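## Task

Put the blue wire down so it lies alone, at least a hand's width clear of all other wires, with no part of any wire hanging over the table edge.

## Robot and tools

Robot: two arms, left_arm (on the +y side of the scene) and right_arm (on the -y side), each with a two-finger parallel gripper. Arm names do not match image sides. The scene frame has its origin at table height, midway between the nominal bases, a little behind the table's near edge: +x runs out over the table, +z is up. Calibrated bases: left_arm about (0, +0.276, -0.010) m, right_arm about (-0.003, -0.313, -0.004) m, both nearly level.

Frames. Each arm reports its end_effector_position (metres) and end_effector_quat_wxyz in its own base frame. Fixed cameras and the table use the scene frame. Offsets you command are along the gripper's own Hand target axes: fingers point along +z, and they open and close along y. The reported position is the point between the pads, about 1 cm back from the tips. Readings can be a few centimetres off, more at long reach.

Command layout (shared by execute_actions and move). One row is a single flat list of 14 numbers, each in [-1, 1]: left_arm dx, dy, dz, rx, ry, rz, opening, then right_arm in the same seven slots. Both arms always appear, even if one stays put. dx..rz are offsets, not poses: they count from that arm's Hand target as it stood when the action or move began, along the Hand target's axes. Scale: 1.0 = 0.6 m for dx, dy, dz and 180 degrees for the rotation; rx, ry, rz form one rotation vector. Sending an offset again moves further. All six zeros re-asks the current Hand target. Opening is absolute: +1 fully open (0.093 m), -1 closed. A 0 in the opening slot is a real command, so resend the present value to leave a gripper unchanged.

execute_actions(actions, cameras): actions is a list of actions; each action is up to 15 rows, one per 1/30 s step, and a short table repeats its last row. Every row is measured from the action's start pose, not the previous row. Images come back only for an empty list or when cameras names them.

move(target, speed, blend, opening_speed, grip_force, blocking, cameras): drives grippers in straight lines toward one row, or a list of up to 15 rows, all offsets counted from the same starting Hand targets. speed in m/s, 0.002 to 2.9, default 0.25 (turns up to twice that in rad/s), one value or one per target. blend in m rounds corners of a list; 0 stops at each. opening_speed is per second on the -1..+1 scale, at least 0.2. grip_force is newtons per pad, 10 to 50, one number or one per arm; it persists, and low values close slowly. Moves end after 10 s at most. Paths do not avoid obstacles or the other arm; avoid sweeping near an arm's own base. Results add a move: line, e.g. done, off_target, moving, held or fault, plus limits such as paced or held.

wait(seconds 0-10) lets time pass holding commands. stop brakes a running move. zoom_image(camera, region [x0, y0, x1, y1], max 504x504 px) enlarges part of the newest image of cam_head_left, cam_head_right, cam_high, cam_low, cam_left_wrist or cam_right_wrist (all 896x504). read_manual(section) returns licence text only. finished_scene(scene) ends the scene for good; make no other call after it in that reply.

Results: per-arm pose, Hand target (the last commanded pose after clipping; next offsets build on it), Tool commands, grip_measured (+1 open, -1 closed; pads meet near -0.94, about +0.0208 per mm of object width), Joint positions (last entry is the gripper gap in m), joint torques (some wrap at ±28 N m), Joint velocities (may be omitted when all still), motor temperatures, and warnings such as MOTOR HOT or OVER-TEMPERATURE FAULT.

Behaviour to expect: grippers often stop short or sag and tilt, especially stretched out; check pose after each move and correct with the missing offset. Orientation commands are clipped to 40 degrees from the current one per step. Small moves may not happen or may drift sideways. To grip, send a number below the reading for the wire's width and keep sending it while holding; to release, send one well above.

Avoid: dropping or flinging wires, letting any wire slip over the table edge, releasing a wire while it still moves, fast contacts with the table or the bar, plate and rail behind it (up to 3 cm high, no warning), grippers or wrist cameras touching each other or one gripper closing on the other's fingers, strain on a wrist camera cable, and long holds at full reach or pushing into unreachable poses, which heat motors toward a fault fold. Objects may get nudged by outside pushes now and then.

Each tool is called after "Call:" as name(argument=value, ...) on one line, values as JSON.

## Session

Call:
execute_actions(actions=[])

Scene clock: 0.00 s.
left_arm: end_effector_position=(+0.3753, +0.0000, +0.4021) grip_measured=+1.000 end_effector_quat_wxyz=(+0.707, +0.000, +0.707, +0.000) | right_arm: end_effector_position=(+0.3514, +0.3137, +0.2724) grip_measured=-0.918 end_effector_quat_wxyz=(+0.485, -0.490, +0.588, +0.424)
Joint positions: left_arm=[0 1.047 1.047 0 0 0 0.093] | right_arm=[0.431 1.651 1.197 0.151 -0.961 -0.227 0.001]
Joint velocities: within noise
Joint torques (N m): no reading
Motor temperatures (°C): left_arm=[27 37 39 42 31 32 29] | right_arm=[27 35 42 36 27 32 28]
Heat: left arm: 42 °C; right arm: 42 °C.
Hand target: left_arm +0.3725, +0.0003, +0.4071; +0.710, -0.001, +0.704, +0.001 | right_arm +0.3519, +0.3127, +0.2772; +0.489, -0.490, +0.586, +0.422
Tool commands: left_gripper/opening=+1.0 right_gripper/opening=-0.924164

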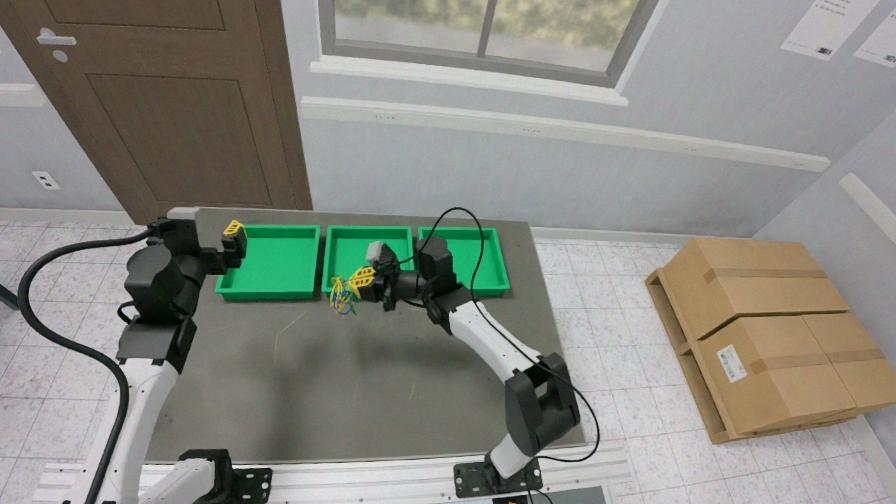

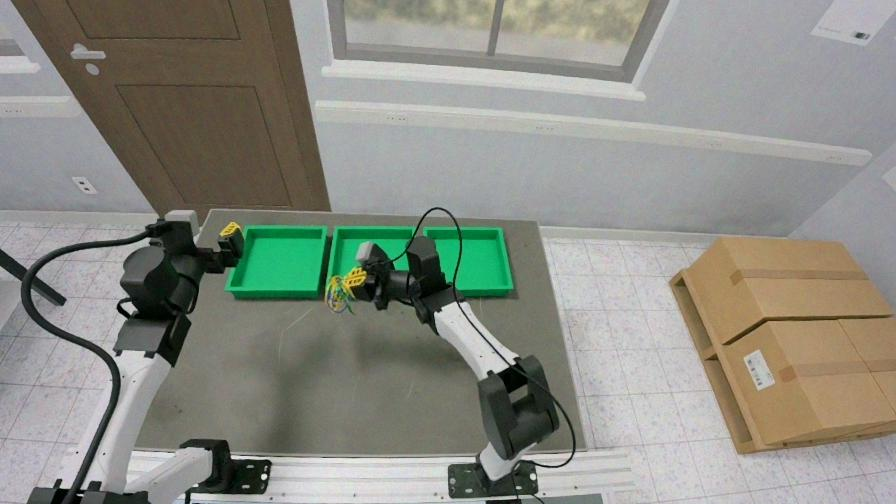

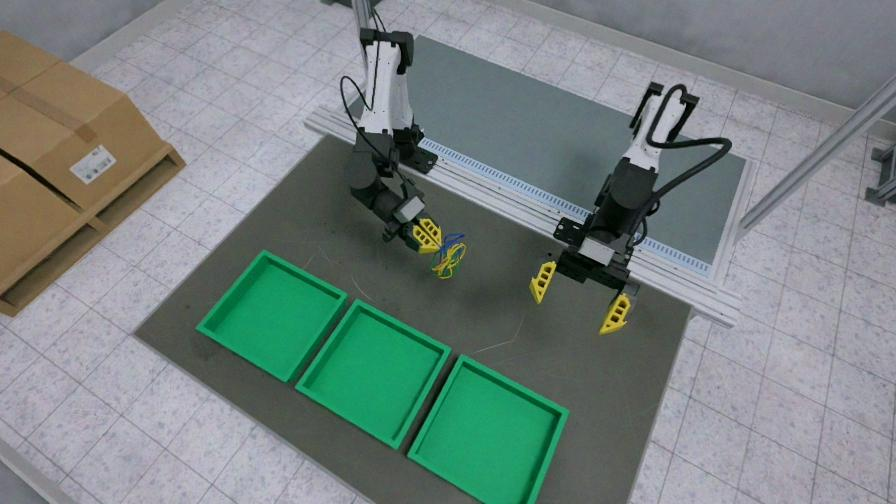

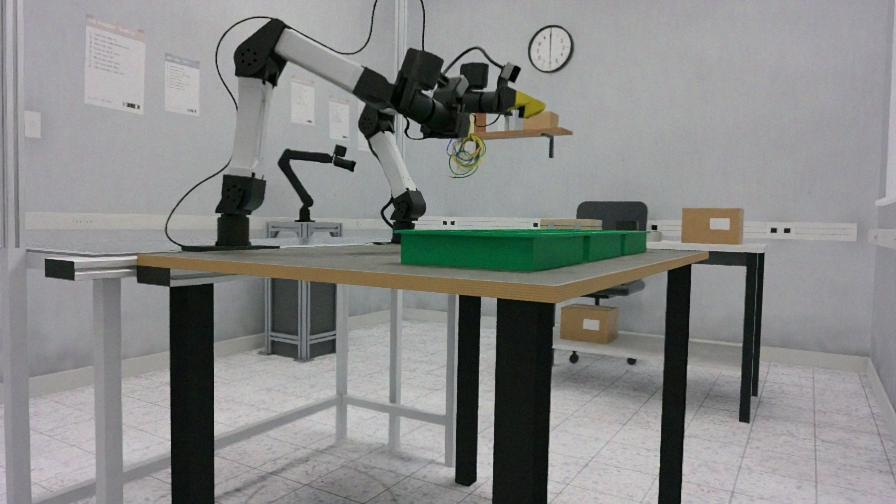

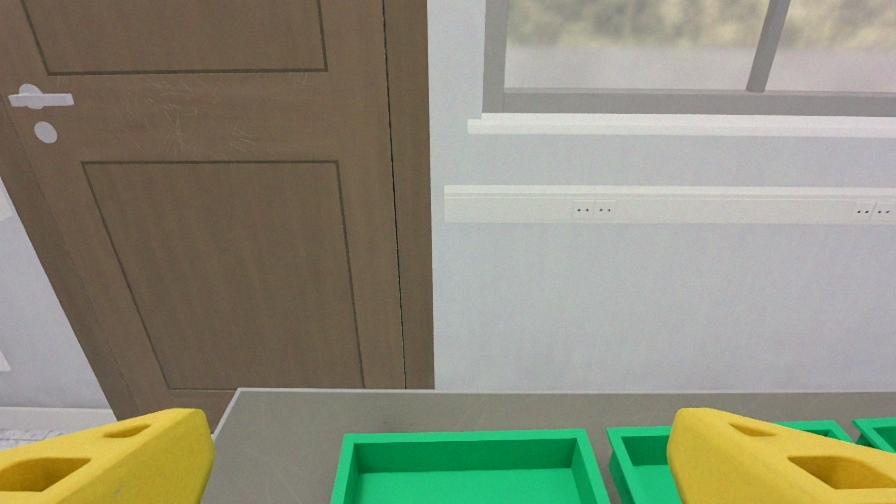

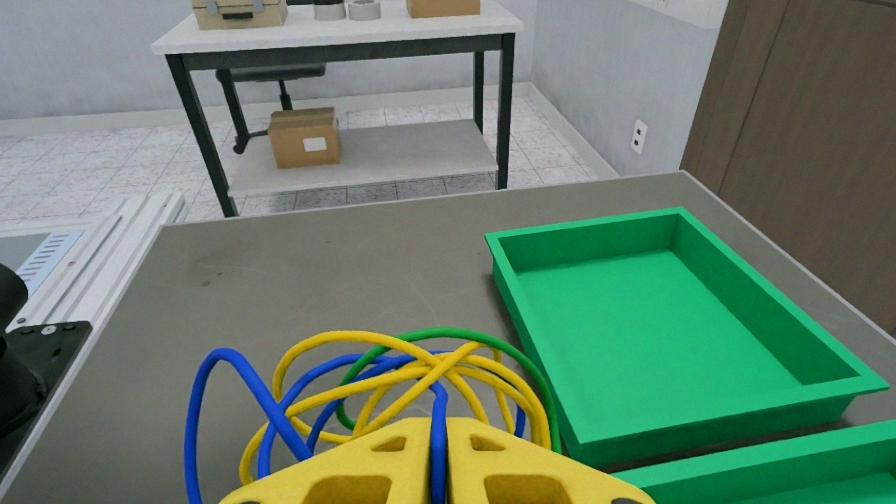

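Call:
zoom_image(camera="cam_right_wrist", region=[150, 280, 650, 504])

Call:
zoom_image(camera="cam_low", region=[400, 60, 560, 200])

Call:
zoom_image(camera="cam_high", region=[370, 180, 510, 300])

Call:
zoom_image(camera="cam_head_left", region=[300, 230, 440, 330])

Scaled by 1.008.

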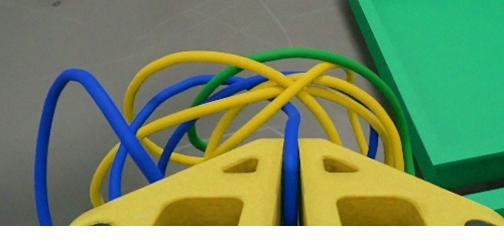

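Scaled by 3.150.

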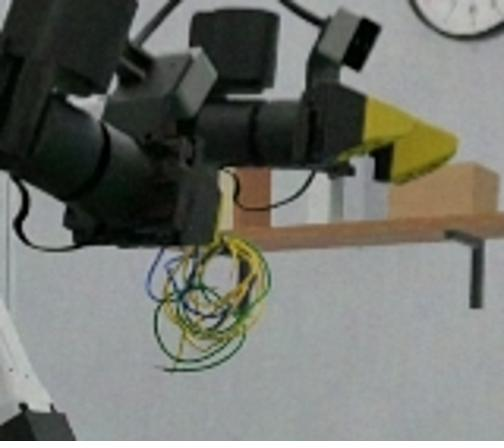

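Scaled by 3.600.

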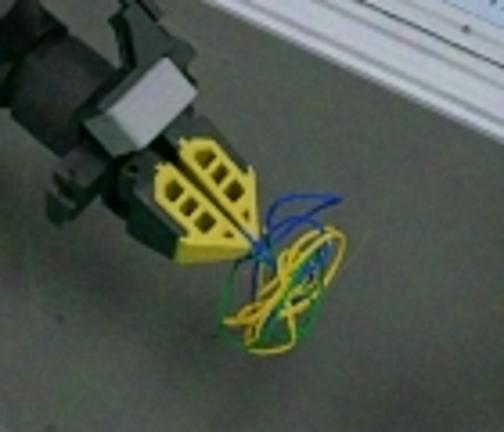

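Scaled by 3.600.

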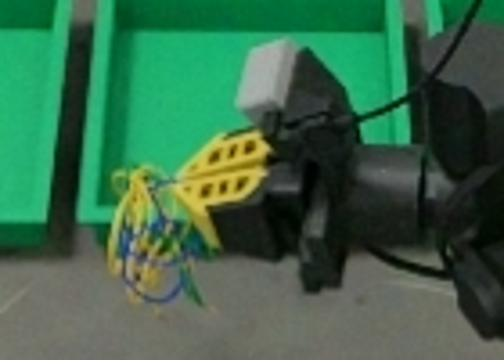

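Call:
move(target=[0.137,-0.212,-0.138,0.259,0.259,0.121,1.0,0.247,0,0.042,0,0.25,0,-0.924], speed=0.2, cameras=["all"])

Scene clock: 50.63 s.
left_arm: end_effector_position=(+0.2946, -0.1225, +0.3169) grip_measured=+1.000 end_effector_quat_wxyz=(+0.313, +0.388, +0.856, -0.135) | right_arm: end_effector_position=(+0.3458, +0.3115, +0.1260) grip_measured=-0.918 end_effector_quat_wxyz=(+0.228, -0.610, +0.730, +0.207)
Joint positions: left_arm=[-0.19 1.386 1.709 -1.304 0.394 0.539 0.093] | right_arm=[0.572 1.932 1.569 -0.768 -0.46 -0.716 0.001]
Joint torques (N m): left_arm=[-0.88 -4.11 8.5 1.38 0.48 0.14] | right_arm=[-0.14 -9.8 9.06 1.09 -0.34 -0.2]
Motor temperatures (°C): left_arm=[27 38 46 53 31 32 29] | right_arm=[27 40 50 39 27 32 28]
Heat: left arm: 53 °C; right arm: 50 °C.
Hand target: left_arm +0.2906, -0.1269, +0.3240; +0.315, +0.397, +0.851, -0.142 | right_arm +0.3495, +0.3134, +0.1268; +0.227, -0.614, +0.728, +0.203
Off the commanded pose: left_arm 0.009 m, 1 deg | right_arm 0.004 m, 1 deg.
move: done
camera_calibration:
cam_left_wrist: T_world_to_cam=[[-0.750119, -0.661301, -0.00174559, 0.138563], [-0.636809, 0.723045, -0.267731, 0.400024], [0.178313, -0.199718, -0.963492, 0.30629], [0, 0, 0, 1]] pos_world=[0.304063, -0.136431, 0.402448]
cam_right_wrist: T_world_to_cam=[[0.991413, -0.12747, -0.0291897, -0.301712], [-0.130758, -0.963359, -0.234184, 0.416586], [0.00173123, 0.23599, -0.971754, 0.131214], [0, 0, 0, 1]] pos_world=[0.353366, 0.331897, 0.216259]

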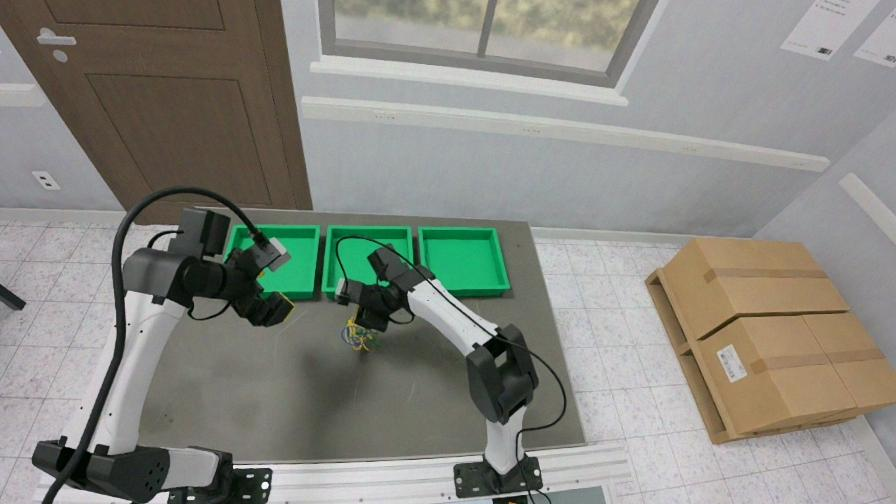

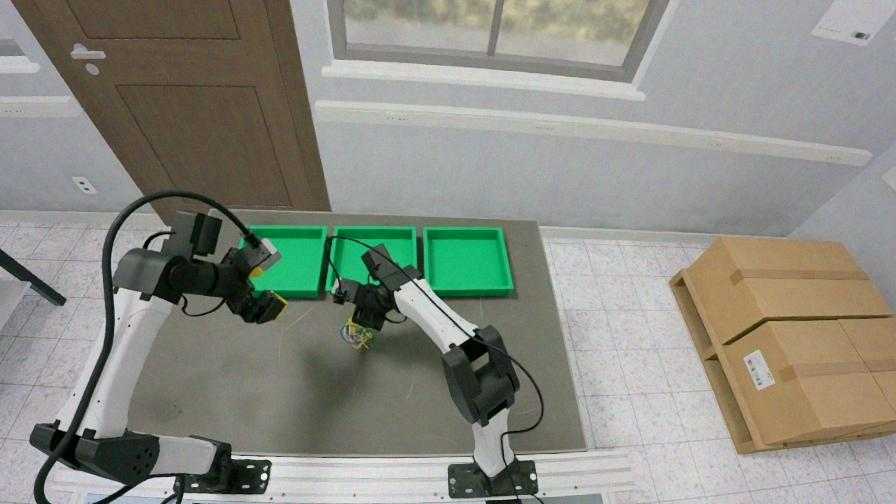

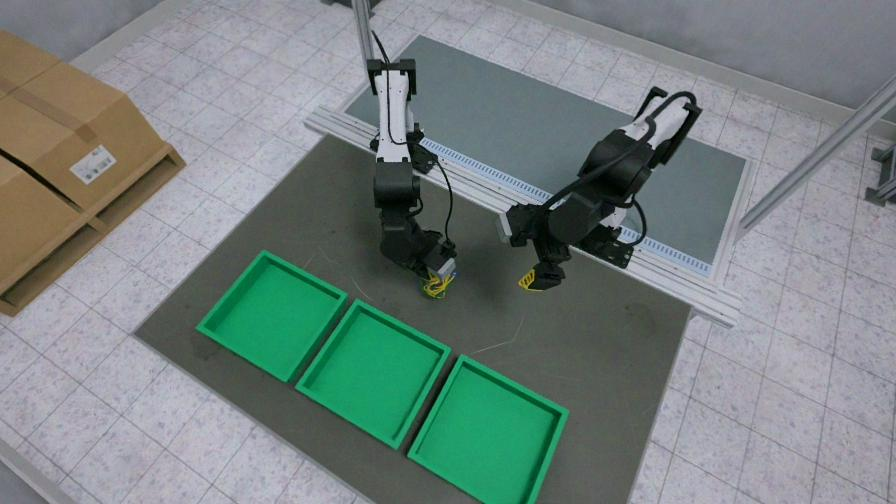

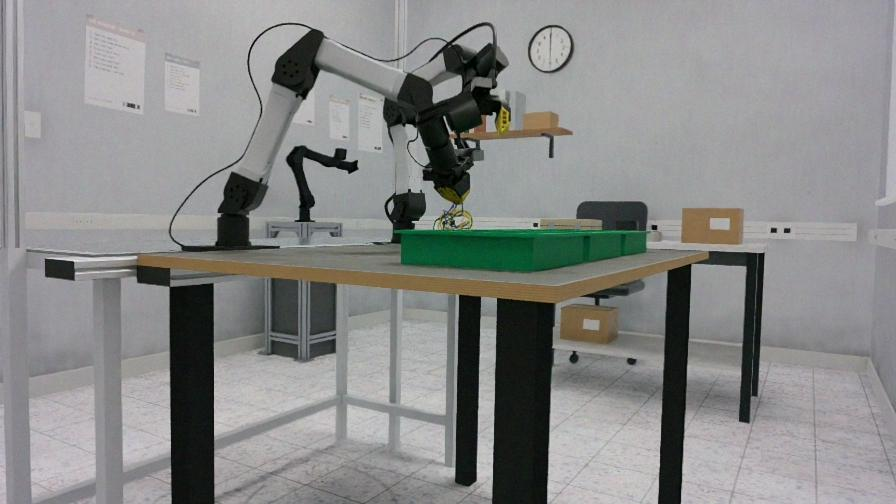

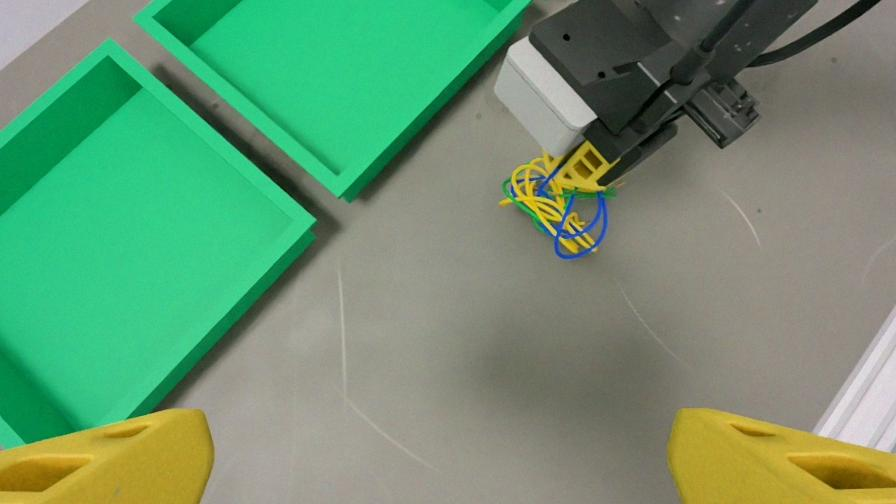

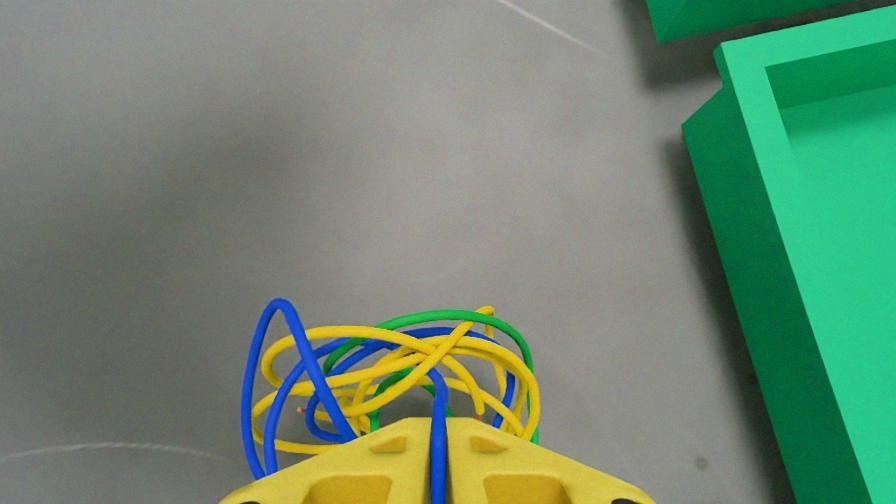

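Call:
zoom_image(camera="cam_left_wrist", region=[460, 100, 660, 290])

Call:
zoom_image(camera="cam_right_wrist", region=[220, 280, 580, 470])

Scaled by 2.520.

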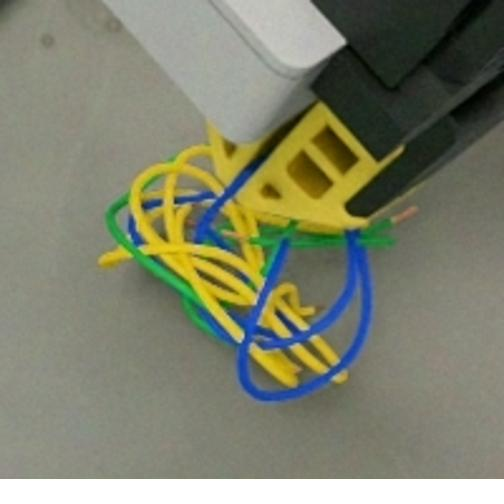

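Scaled by 1.400.

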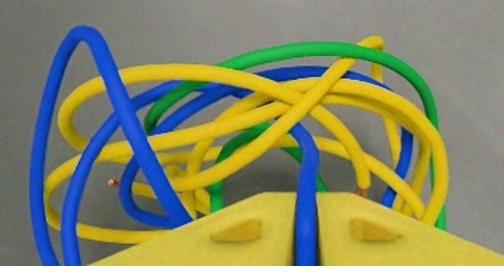

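Call:
move(target=[[0,0,0,0,0,0,1.0,0.067,0,0.096,0,0,0,-0.924],[0,0,0,0,0,0,1.0,0.14,0,0.055,0,0,0,-0.924]], speed=0.12, cameras=["cam_left_wrist","cam_right_wrist"])

Call:
zoom_image(camera="cam_left_wrist", region=[460, 100, 660, 290])

Scene clock: 71.57 s.
left_arm: end_effector_position=(+0.2945, -0.1225, +0.3168) grip_measured=+1.000 end_effector_quat_wxyz=(+0.313, +0.388, +0.856, -0.135) | right_arm: end_effector_position=(+0.3407, +0.2649, +0.0421) grip_measured=-0.918 end_effector_quat_wxyz=(+0.213, -0.610, +0.736, +0.202)
Joint positions: left_arm=[-0.19 1.386 1.709 -1.304 0.394 0.54 0.093] | right_arm=[0.479 1.947 1.263 -0.522 -0.483 -0.816 0.001]
Joint torques (N m): left_arm=[-0.87 -4.12 8.51 1.39 0.49 0.13] | right_arm=[-0.64 -13.31 5.18 1.2 -0.49 -0.21]
Heat: left arm: 49 °C; right arm: 52 °C.
Hand target: left_arm +0.2907, -0.1269, +0.3241; +0.315, +0.397, +0.851, -0.142 | right_arm +0.3404, +0.2649, +0.0513; +0.227, -0.614, +0.728, +0.203
Off the commanded pose: left_arm 0.009 m, 1 deg | right_arm 0.009 m, 2 deg.
move: done
camera_calibration:
cam_left_wrist: T_world_to_cam=[[-0.750344, -0.661045, -0.00182266, 0.138557], [-0.636601, 0.723335, -0.267443, 0.39989], [0.17811, -0.199514, -0.963572, 0.306409], [0, 0, 0, 1]] pos_world=[0.303961, -0.13653, 0.402448]
cam_right_wrist: T_world_to_cam=[[0.990442, -0.130783, -0.043816, -0.303123], [-0.137047, -0.968978, -0.205669, 0.353804], [-0.0155588, 0.209708, -0.97764, 0.0738537], [0, 0, 0, 1]] pos_world=[0.349863, 0.287697, 0.131687]
Images, in order (width x height): cam_left_wrist 896x504, cam_right_wrist 896x504.

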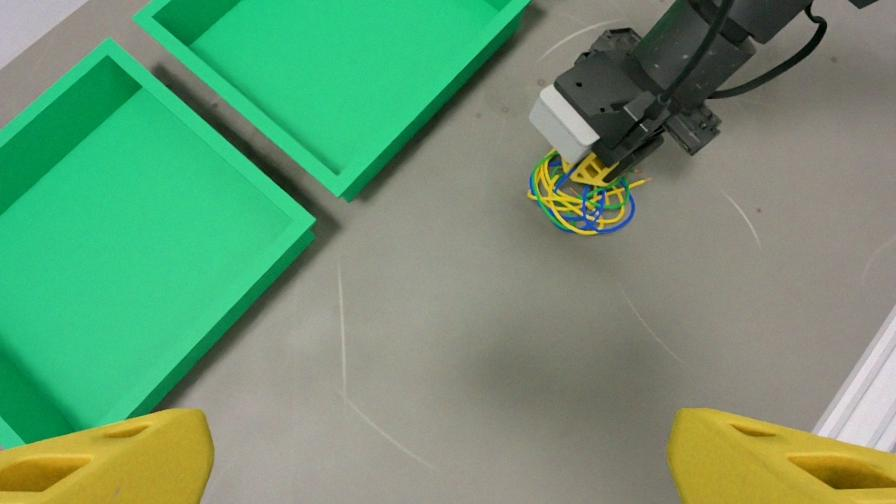

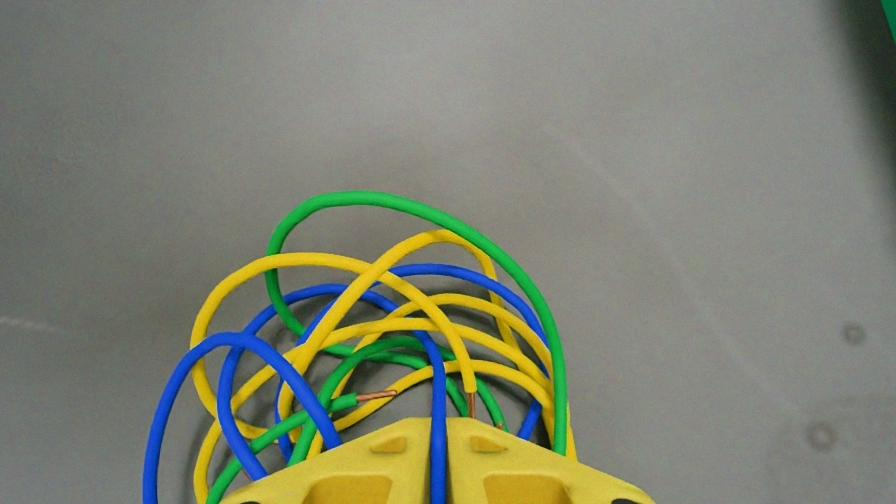

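Scaled by 2.520.

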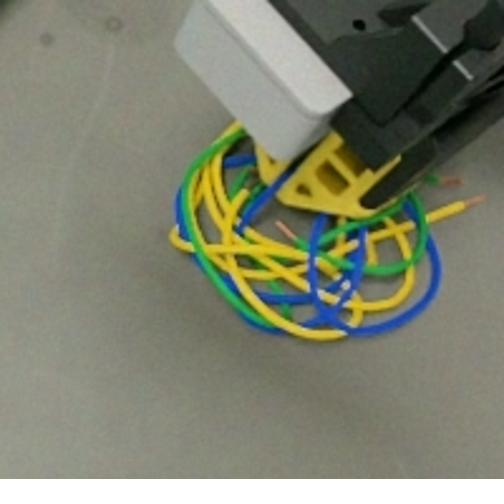

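Call:
move(target=[0,0,0,0,0,0,1.0,-0.025,0,-0.035,0,-0.222,0,-0.924], speed=0.15, cameras=["cam_left_wrist","cam_right_wrist","cam_head_right"])

Call:
zoom_image(camera="cam_left_wrist", region=[460, 100, 660, 290])

Scene clock: 115.17 s.
left_arm: end_effector_position=(+0.2945, -0.1225, +0.3168) grip_measured=+1.000 end_effector_quat_wxyz=(+0.313, +0.388, +0.856, -0.135) | right_arm: end_effector_position=(+0.3430, +0.2674, +0.0846) grip_measured=-0.918 end_effector_quat_wxyz=(+0.469, -0.513, +0.601, +0.394)
Joint positions: left_arm=[-0.19 1.386 1.709 -1.304 0.394 0.54 0.093] | right_arm=[0.325 1.93 0.785 0.644 -1.023 -0.445 0.001]
Joint torques (N m): left_arm=[-0.87 -4.11 8.51 1.38 0.49 0.13] | right_arm=[-0.75 -7.87 4.36 1.92 -0.45 -0.06]
Motor temperatures (°C): left_arm=[27 38 49 47 31 31 29] | right_arm=[27 50 46 38 27 31 28]
Heat: left arm: 49 °C; right arm: 50 °C.
Hand target: left_arm +0.2907, -0.1269, +0.3241; +0.315, +0.397, +0.851, -0.142 | right_arm +0.3409, +0.2649, +0.0771; +0.463, -0.508, +0.607, +0.400
Off the commanded pose: left_arm 0.009 m, 1 deg | right_arm 0.008 m, 1 deg.
move: done
camera_calibration:
cam_left_wrist: T_world_to_cam=[[-0.750344, -0.661045, -0.00182266, 0.138557], [-0.636601, 0.723335, -0.267443, 0.39989], [0.17811, -0.199514, -0.963572, 0.306409], [0, 0, 0, 1]] pos_world=[0.303961, -0.13653, 0.402448]
cam_right_wrist: T_world_to_cam=[[0.991423, -0.126907, 0.0312208, -0.310933], [-0.0513508, -0.597948, -0.799889, 0.286982], [0.12018, 0.791425, -0.599336, -0.119217], [0, 0, 0, 1]] pos_world=[0.337331, 0.226492, 0.167811]
Images, in order (width x height): cam_head_right 896x504, cam_left_wrist 896x504, cam_right_wrist 896x504.

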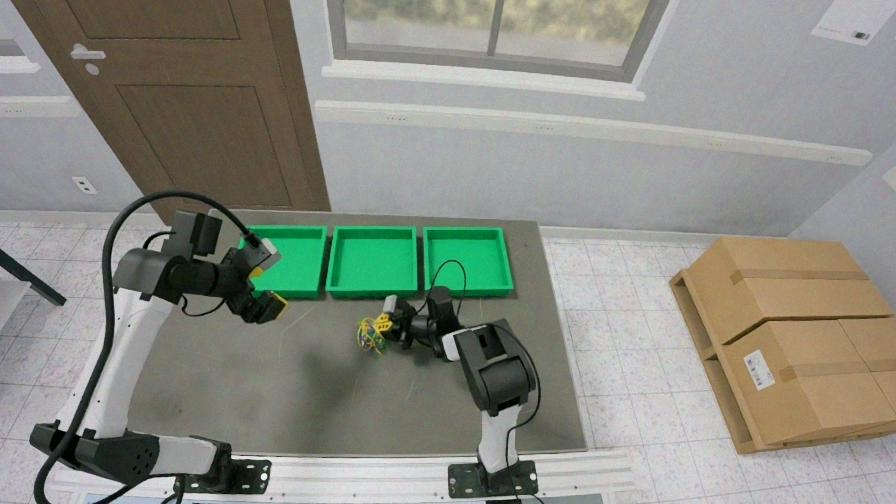

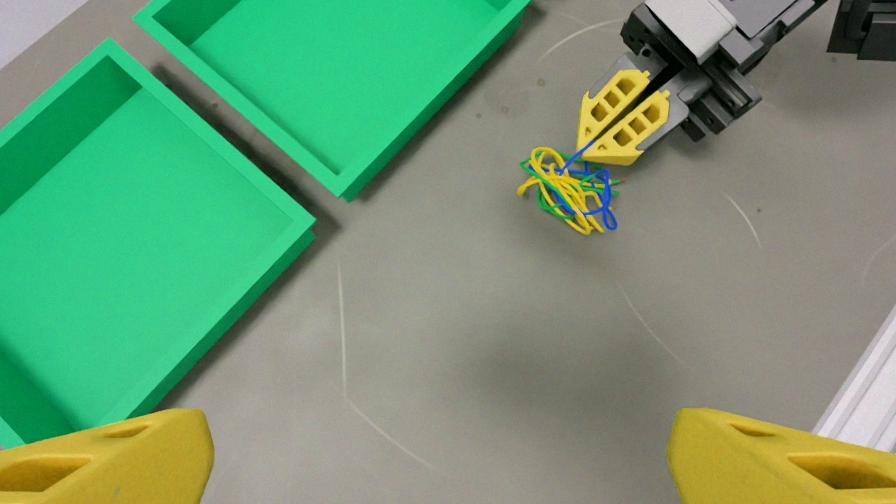

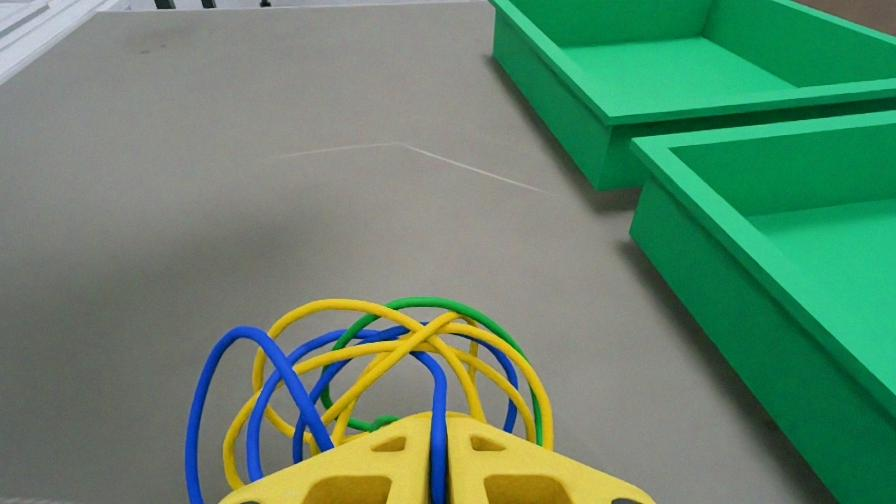

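Scaled by 2.520.

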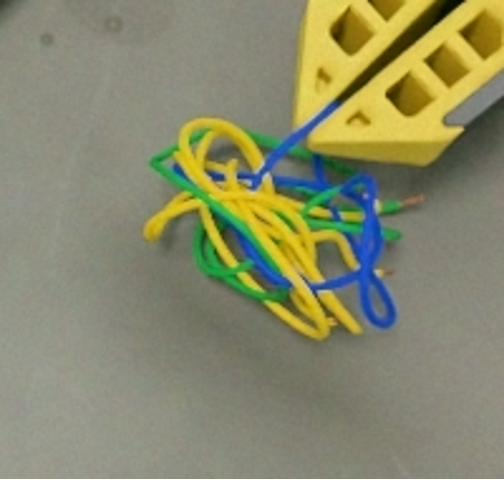

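Call:
move(target=[0.069,-0.092,0.388,0,0,0,-0.3,0,0,0,0,0,0,-0.924], speed=0.2, cameras=["cam_left_wrist","cam_right_wrist","cam_head_right"])

Call:
zoom_image(camera="cam_left_wrist", region=[300, 280, 660, 504])

Scene clock: 137.70 s.
left_arm: end_effector_position=(+0.3293, -0.2537, +0.1278) grip_measured=-0.298 end_effector_quat_wxyz=(+0.321, +0.397, +0.847, -0.149) | right_arm: end_effector_position=(+0.3431, +0.2675, +0.0848) grip_measured=-0.918 end_effector_quat_wxyz=(+0.469, -0.513, +0.601, +0.394)
Joint positions: left_arm=[-0.578 1.559 1.051 -0.362 0.193 0.228 0.031] | right_arm=[0.325 1.93 0.785 0.645 -1.023 -0.445 0.001]
Joint torques (N m): left_arm=[-0.88 -6.91 5.75 1.92 0 0] | right_arm=[-0.83 -7.95 4.3 1.93 -0.44 -0.04]
Motor temperatures (°C): left_arm=[27 38 49 47 31 31 28] | right_arm=[27 45 45 39 27 31 28]
Heat: left arm: 49 °C; right arm: 45 °C.
Hand target: left_arm +0.3267, -0.2527, +0.1196; +0.315, +0.397, +0.850, -0.142 | right_arm +0.3409, +0.2649, +0.0771; +0.463, -0.508, +0.607, +0.400
Off the commanded pose: left_arm 0.009 m, 1 deg | right_arm 0.008 m, 1 deg.
move: done
camera_calibration:
cam_left_wrist: T_world_to_cam=[[-0.770067, -0.637923, 0.00708569, 0.0889243], [-0.611472, 0.734878, -0.293353, 0.464398], [0.18193, -0.230234, -0.955978, 0.0818129], [0, 0, 0, 1]] pos_world=[0.33756, -0.265713, 0.213814]
cam_right_wrist: T_world_to_cam=[[0.991385, -0.127115, 0.0315689, -0.310935], [-0.0511453, -0.597607, -0.800156, 0.286961], [0.120578, 0.791649, -0.59896, -0.119405], [0, 0, 0, 1]] pos_world=[0.337331, 0.226492, 0.16791]
Images, in order (width x height): cam_head_right 896x504, cam_left_wrist 896x504, cam_right_wrist 896x504.

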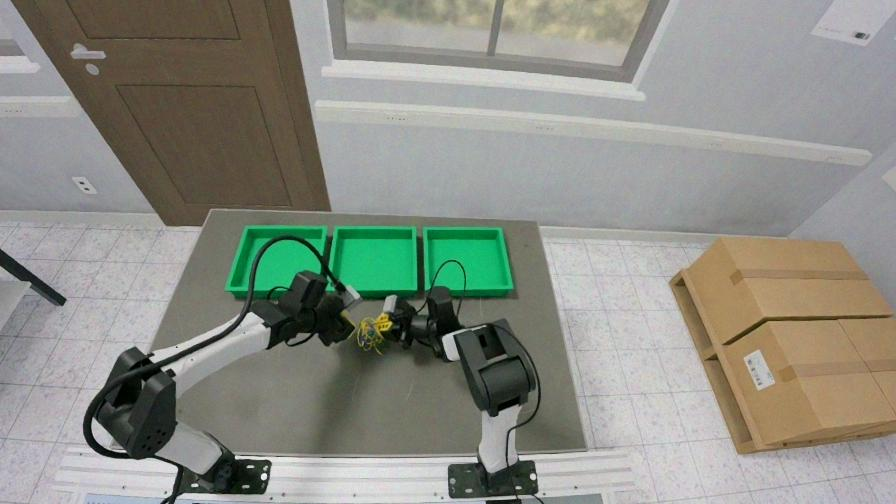

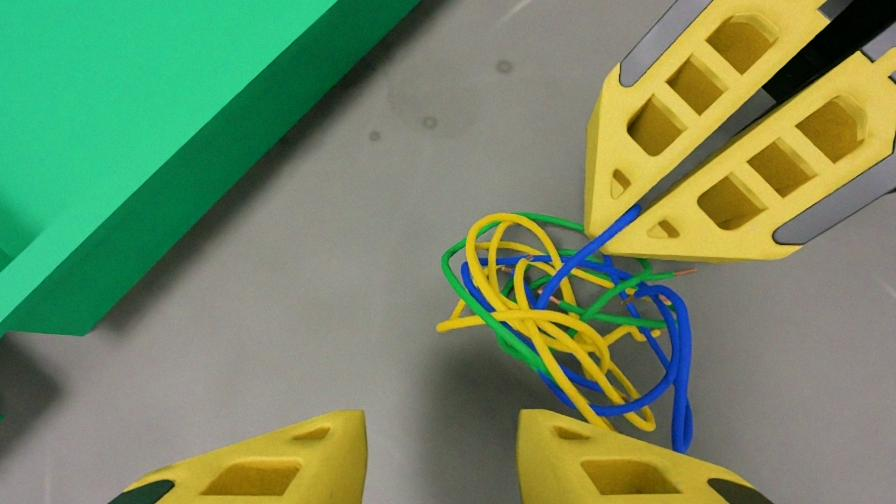

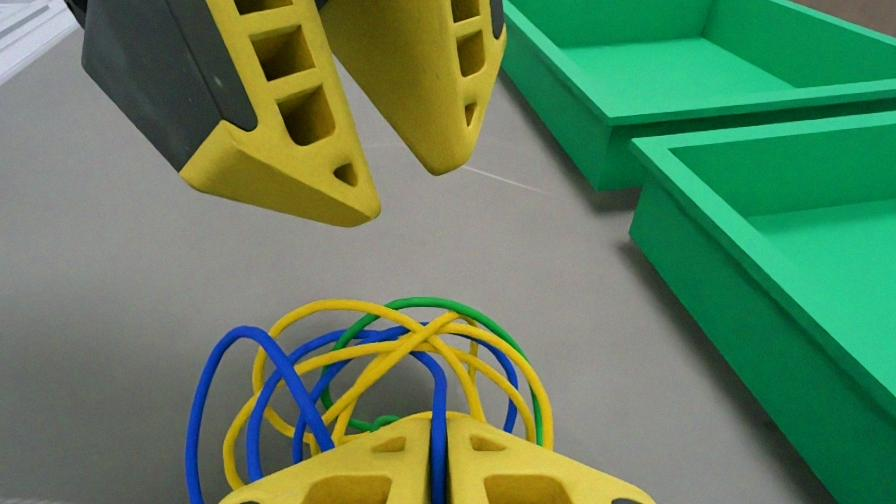

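Scaled by 1.400.

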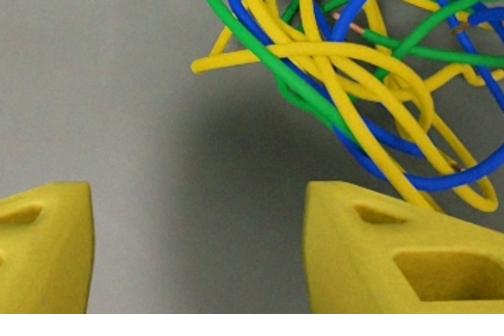

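Call:
zoom_image(camera="cam_left_wrist", region=[420, 190, 710, 460])

Scaled by 1.738.

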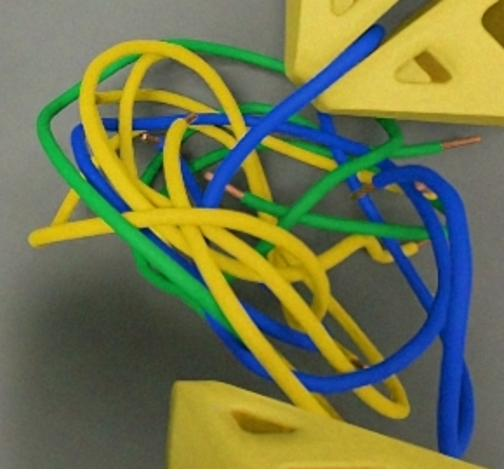

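Call:
move(target=[0.029,0.039,0.052,0.143,0,0.170,-0.3,0,0,0,0,0,0,-0.924], speed=0.15, cameras=["cam_left_wrist","cam_right_wrist","cam_high"])

Call:
zoom_image(camera="cam_left_wrist", region=[300, 180, 650, 504])

Scene clock: 206.13 s.
left_arm: end_effector_position=(+0.3460, -0.2418, +0.0825) grip_measured=-0.298 end_effector_quat_wxyz=(+0.246, +0.665, +0.667, -0.230) | right_arm: end_effector_position=(+0.3431, +0.2675, +0.0848) grip_measured=-0.918 end_effector_quat_wxyz=(+0.469, -0.513, +0.601, +0.394)
Joint positions: left_arm=[-0.376 1.901 1.338 -0.69 0.62 1.089 0.031] | right_arm=[0.325 1.93 0.785 0.645 -1.023 -0.445 0.001]
Joint torques (N m): left_arm=[0.61 -8.43 8.57 0.84 0.7 0.18] | right_arm=[-0.73 -7.97 4.27 1.95 -0.45 -0.04]
Heat: left arm: 50 °C; right arm: 44 °C.
Hand target: left_arm +0.3493, -0.2427, +0.0847; +0.245, +0.665, +0.664, -0.238 | right_arm +0.3408, +0.2649, +0.0771; +0.463, -0.508, +0.607, +0.400
Off the commanded pose: left_arm 0.004 m, 1 deg | right_arm 0.008 m, 1 deg.
move: done
camera_calibration:
cam_left_wrist: T_world_to_cam=[[-0.999912, -0.00851566, -0.0101532, 0.342708], [-0.00560028, 0.965959, -0.258636, 0.295827], [0.01201, -0.258556, -0.965922, 0.0909283], [0, 0, 0, 1]] pos_world=[0.343242, -0.259328, 0.167821]
cam_right_wrist: T_world_to_cam=[[0.991385, -0.127115, 0.0315689, -0.310935], [-0.0511453, -0.597607, -0.800156, 0.286961], [0.120578, 0.791649, -0.59896, -0.119405], [0, 0, 0, 1]] pos_world=[0.337331, 0.226492, 0.16791]
Images, in order (width x height): cam_high 896x504, cam_left_wrist 896x504, cam_right_wrist 896x504.

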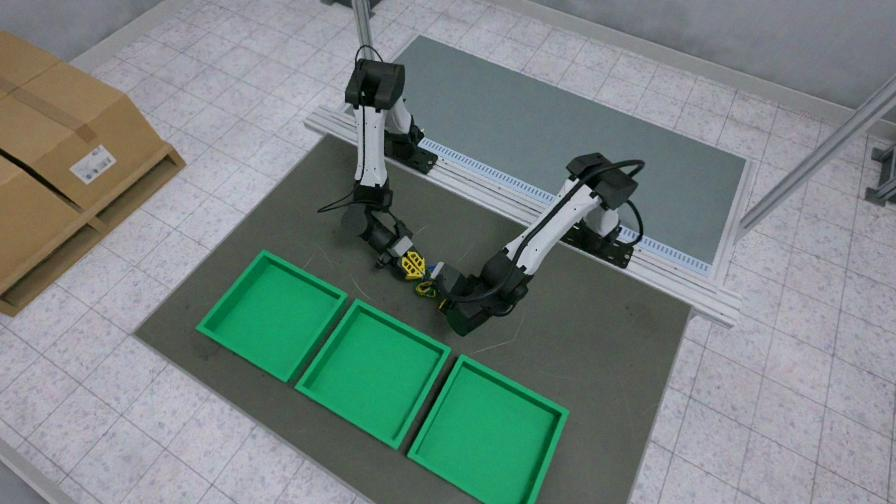

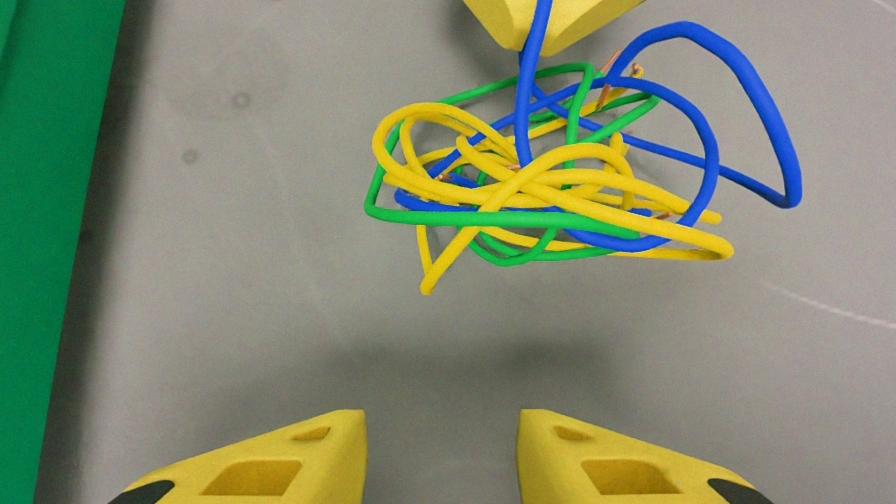

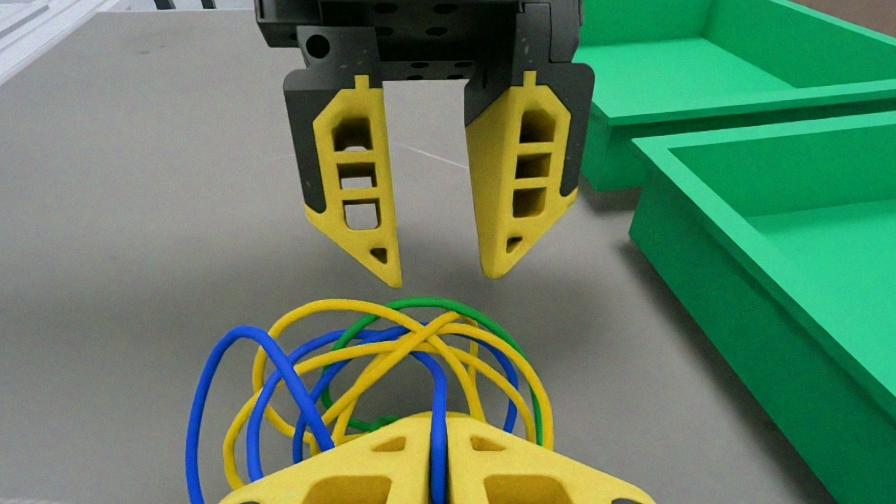

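Scaled by 1.440.

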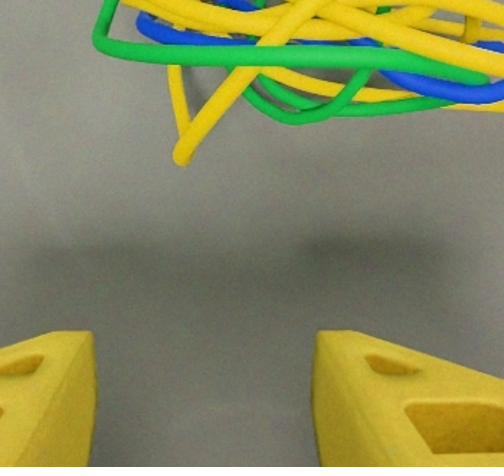

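Call:
move(target=[[-0.023,0.005,0.093,0,0,0,-0.5,0,0,0,0,0,0,-0.924],[-0.023,0.005,0.093,0,0,0,-1.0,0,0,0,0,0,0,-0.924]], speed=0.1, cameras=["cam_left_wrist","cam_right_wrist"])

Scene clock: 223.47 s.
left_arm: end_effector_position=(+0.3455, -0.2840, +0.0501) grip_measured=-0.972 end_effector_quat_wxyz=(+0.240, +0.662, +0.666, -0.246) | right_arm: end_effector_position=(+0.3431, +0.2675, +0.0849) grip_measured=-0.918 end_effector_quat_wxyz=(+0.469, -0.513, +0.601, +0.394)
Joint positions: left_arm=[-0.468 2.012 1.346 -0.547 0.617 0.981 0] | right_arm=[0.325 1.93 0.785 0.646 -1.023 -0.444 0.001]
Joint torques (N m): left_arm=[-0.77 -9.42 8.31 1.2 0.35 0.01] | right_arm=[-0.8 -7.91 4.26 1.93 -0.44 -0.06]
Motor temperatures (°C): left_arm=[27 44 50 47 31 31 28] | right_arm=[27 43 43 41 27 31 28]
Heat: left arm: 50 °C; right arm: 43 °C.
Hand target: left_arm +0.3528, -0.2891, +0.0508; +0.246, +0.665, +0.664, -0.238 | right_arm +0.3409, +0.2649, +0.0771; +0.463, -0.508, +0.607, +0.400
Off the commanded pose: left_arm 0.009 m, 1 deg | right_arm 0.009 m, 1 deg.
move: done
camera_calibration:
cam_left_wrist: T_world_to_cam=[[-0.999781, -0.000505219, 0.0209285, 0.342257], [-0.00620777, 0.9619, -0.273333, 0.328039], [-0.019993, -0.273403, -0.961692, 0.0554092], [0, 0, 0, 1]] pos_world=[0.345327, -0.300218, 0.135787]
cam_right_wrist: T_world_to_cam=[[0.991361, -0.127233, 0.031865, -0.311052], [-0.0509367, -0.597334, -0.800373, 0.28695], [0.120868, 0.791836, -0.598655, -0.119549], [0, 0, 0, 1]] pos_world=[0.337431, 0.226493, 0.16801]
Images, in order (width x height): cam_left_wrist 896x504, cam_right_wrist 896x504.

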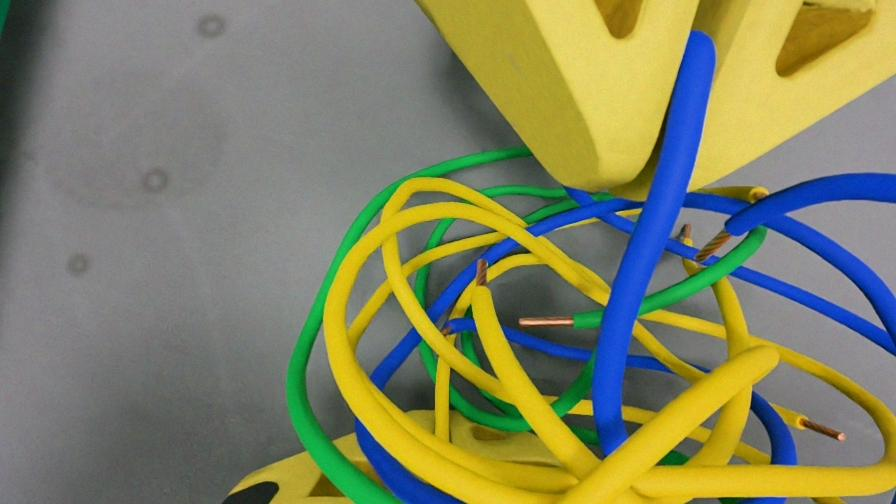

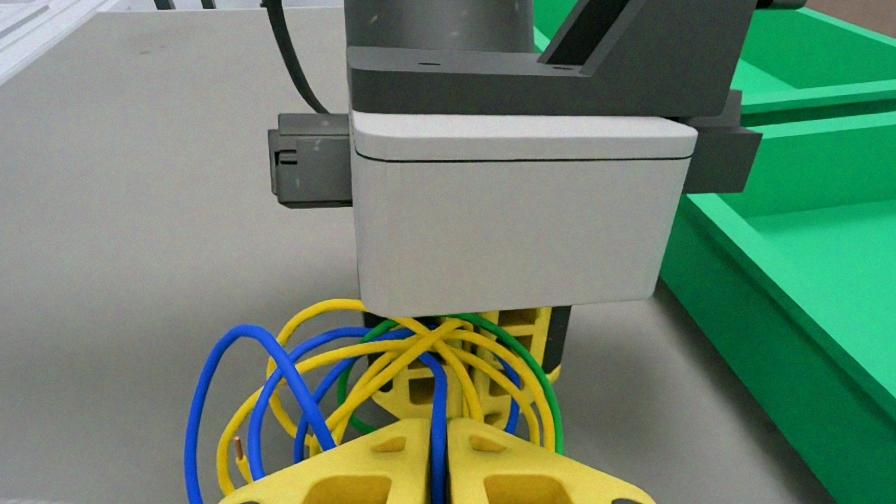

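Call:
move(target=[0,0,-0.067,0,0,0,-1.0,0,0,0,0,0,0,-0.924], speed=0.08, cameras=["cam_left_wrist","cam_right_wrist"])

Scene clock: 228.03 s.
left_arm: end_effector_position=(+0.3469, -0.2621, +0.0600) grip_measured=-0.972 end_effector_quat_wxyz=(+0.225, +0.661, +0.673, -0.244) | right_arm: end_effector_position=(+0.3431, +0.2676, +0.0852) grip_measured=-0.918 end_effector_quat_wxyz=(+0.470, -0.513, +0.600, +0.394)
Joint positions: left_arm=[-0.421 1.989 1.372 -0.657 0.617 1.035 0] | right_arm=[0.325 1.93 0.785 0.648 -1.024 -0.444 0.001]
Joint torques (N m): left_arm=[0.35 -13.61 8.25 0.8 0.58 0.15] | right_arm=[-0.75 -7.91 4.34 1.92 -0.44 -0.05]
Heat: left arm: 49 °C; right arm: 43 °C.
Hand target: left_arm +0.3524, -0.2633, +0.0817; +0.246, +0.665, +0.664, -0.238 | right_arm +0.3409, +0.2649, +0.0771; +0.463, -0.508, +0.607, +0.400
Off the commanded pose: left_arm 0.022 m, 3 deg | right_arm 0.009 m, 1 deg.
move: off_target (left_arm)
camera_calibration:
cam_left_wrist: T_world_to_cam=[[-0.999158, -0.00647044, 0.0405113, 0.340521], [-0.0163555, 0.968441, -0.248707, 0.313512], [-0.0376236, -0.249161, -0.967731, 0.0836871], [0, 0, 0, 1]] pos_world=[0.34851, -0.280563, 0.145164]
cam_right_wrist: T_world_to_cam=[[0.991398, -0.126559, 0.0333689, -0.311383], [-0.0491969, -0.596587, -0.801039, 0.286543], [0.121286, 0.792507, -0.597681, -0.119816], [0, 0, 0, 1]] pos_world=[0.337333, 0.226494, 0.168311]
Images, in order (width x height): cam_left_wrist 896x504, cam_right_wrist 896x504.

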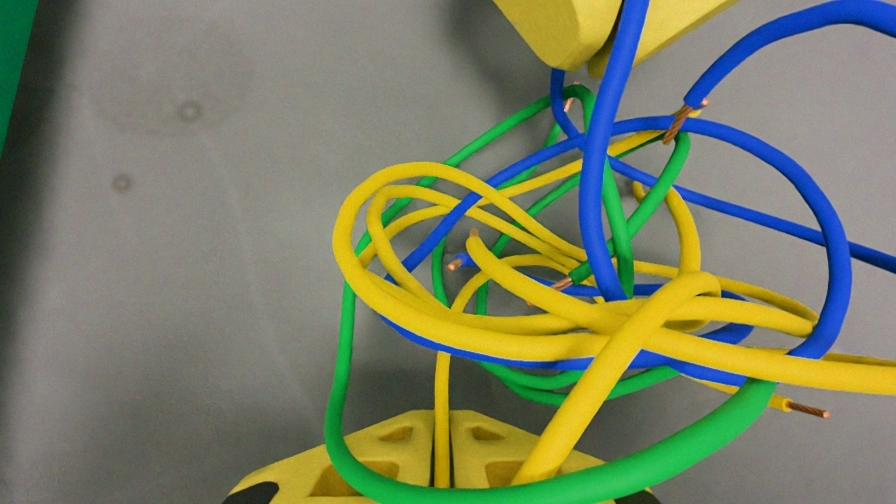

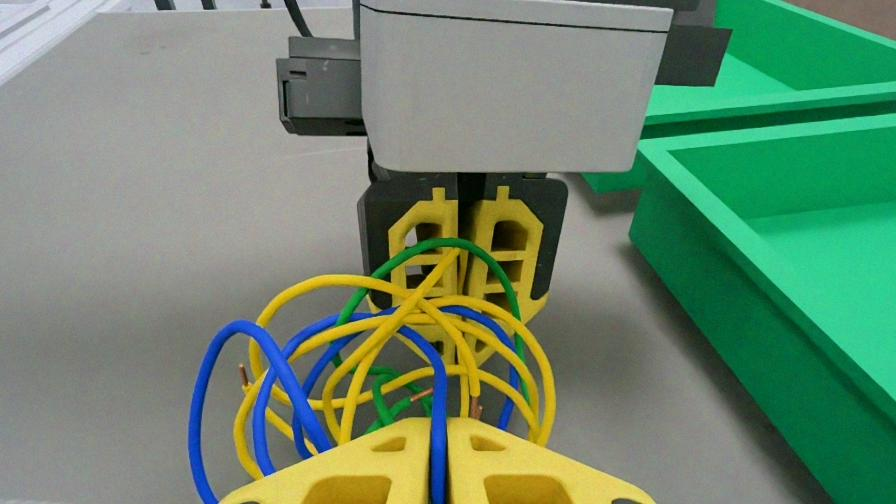

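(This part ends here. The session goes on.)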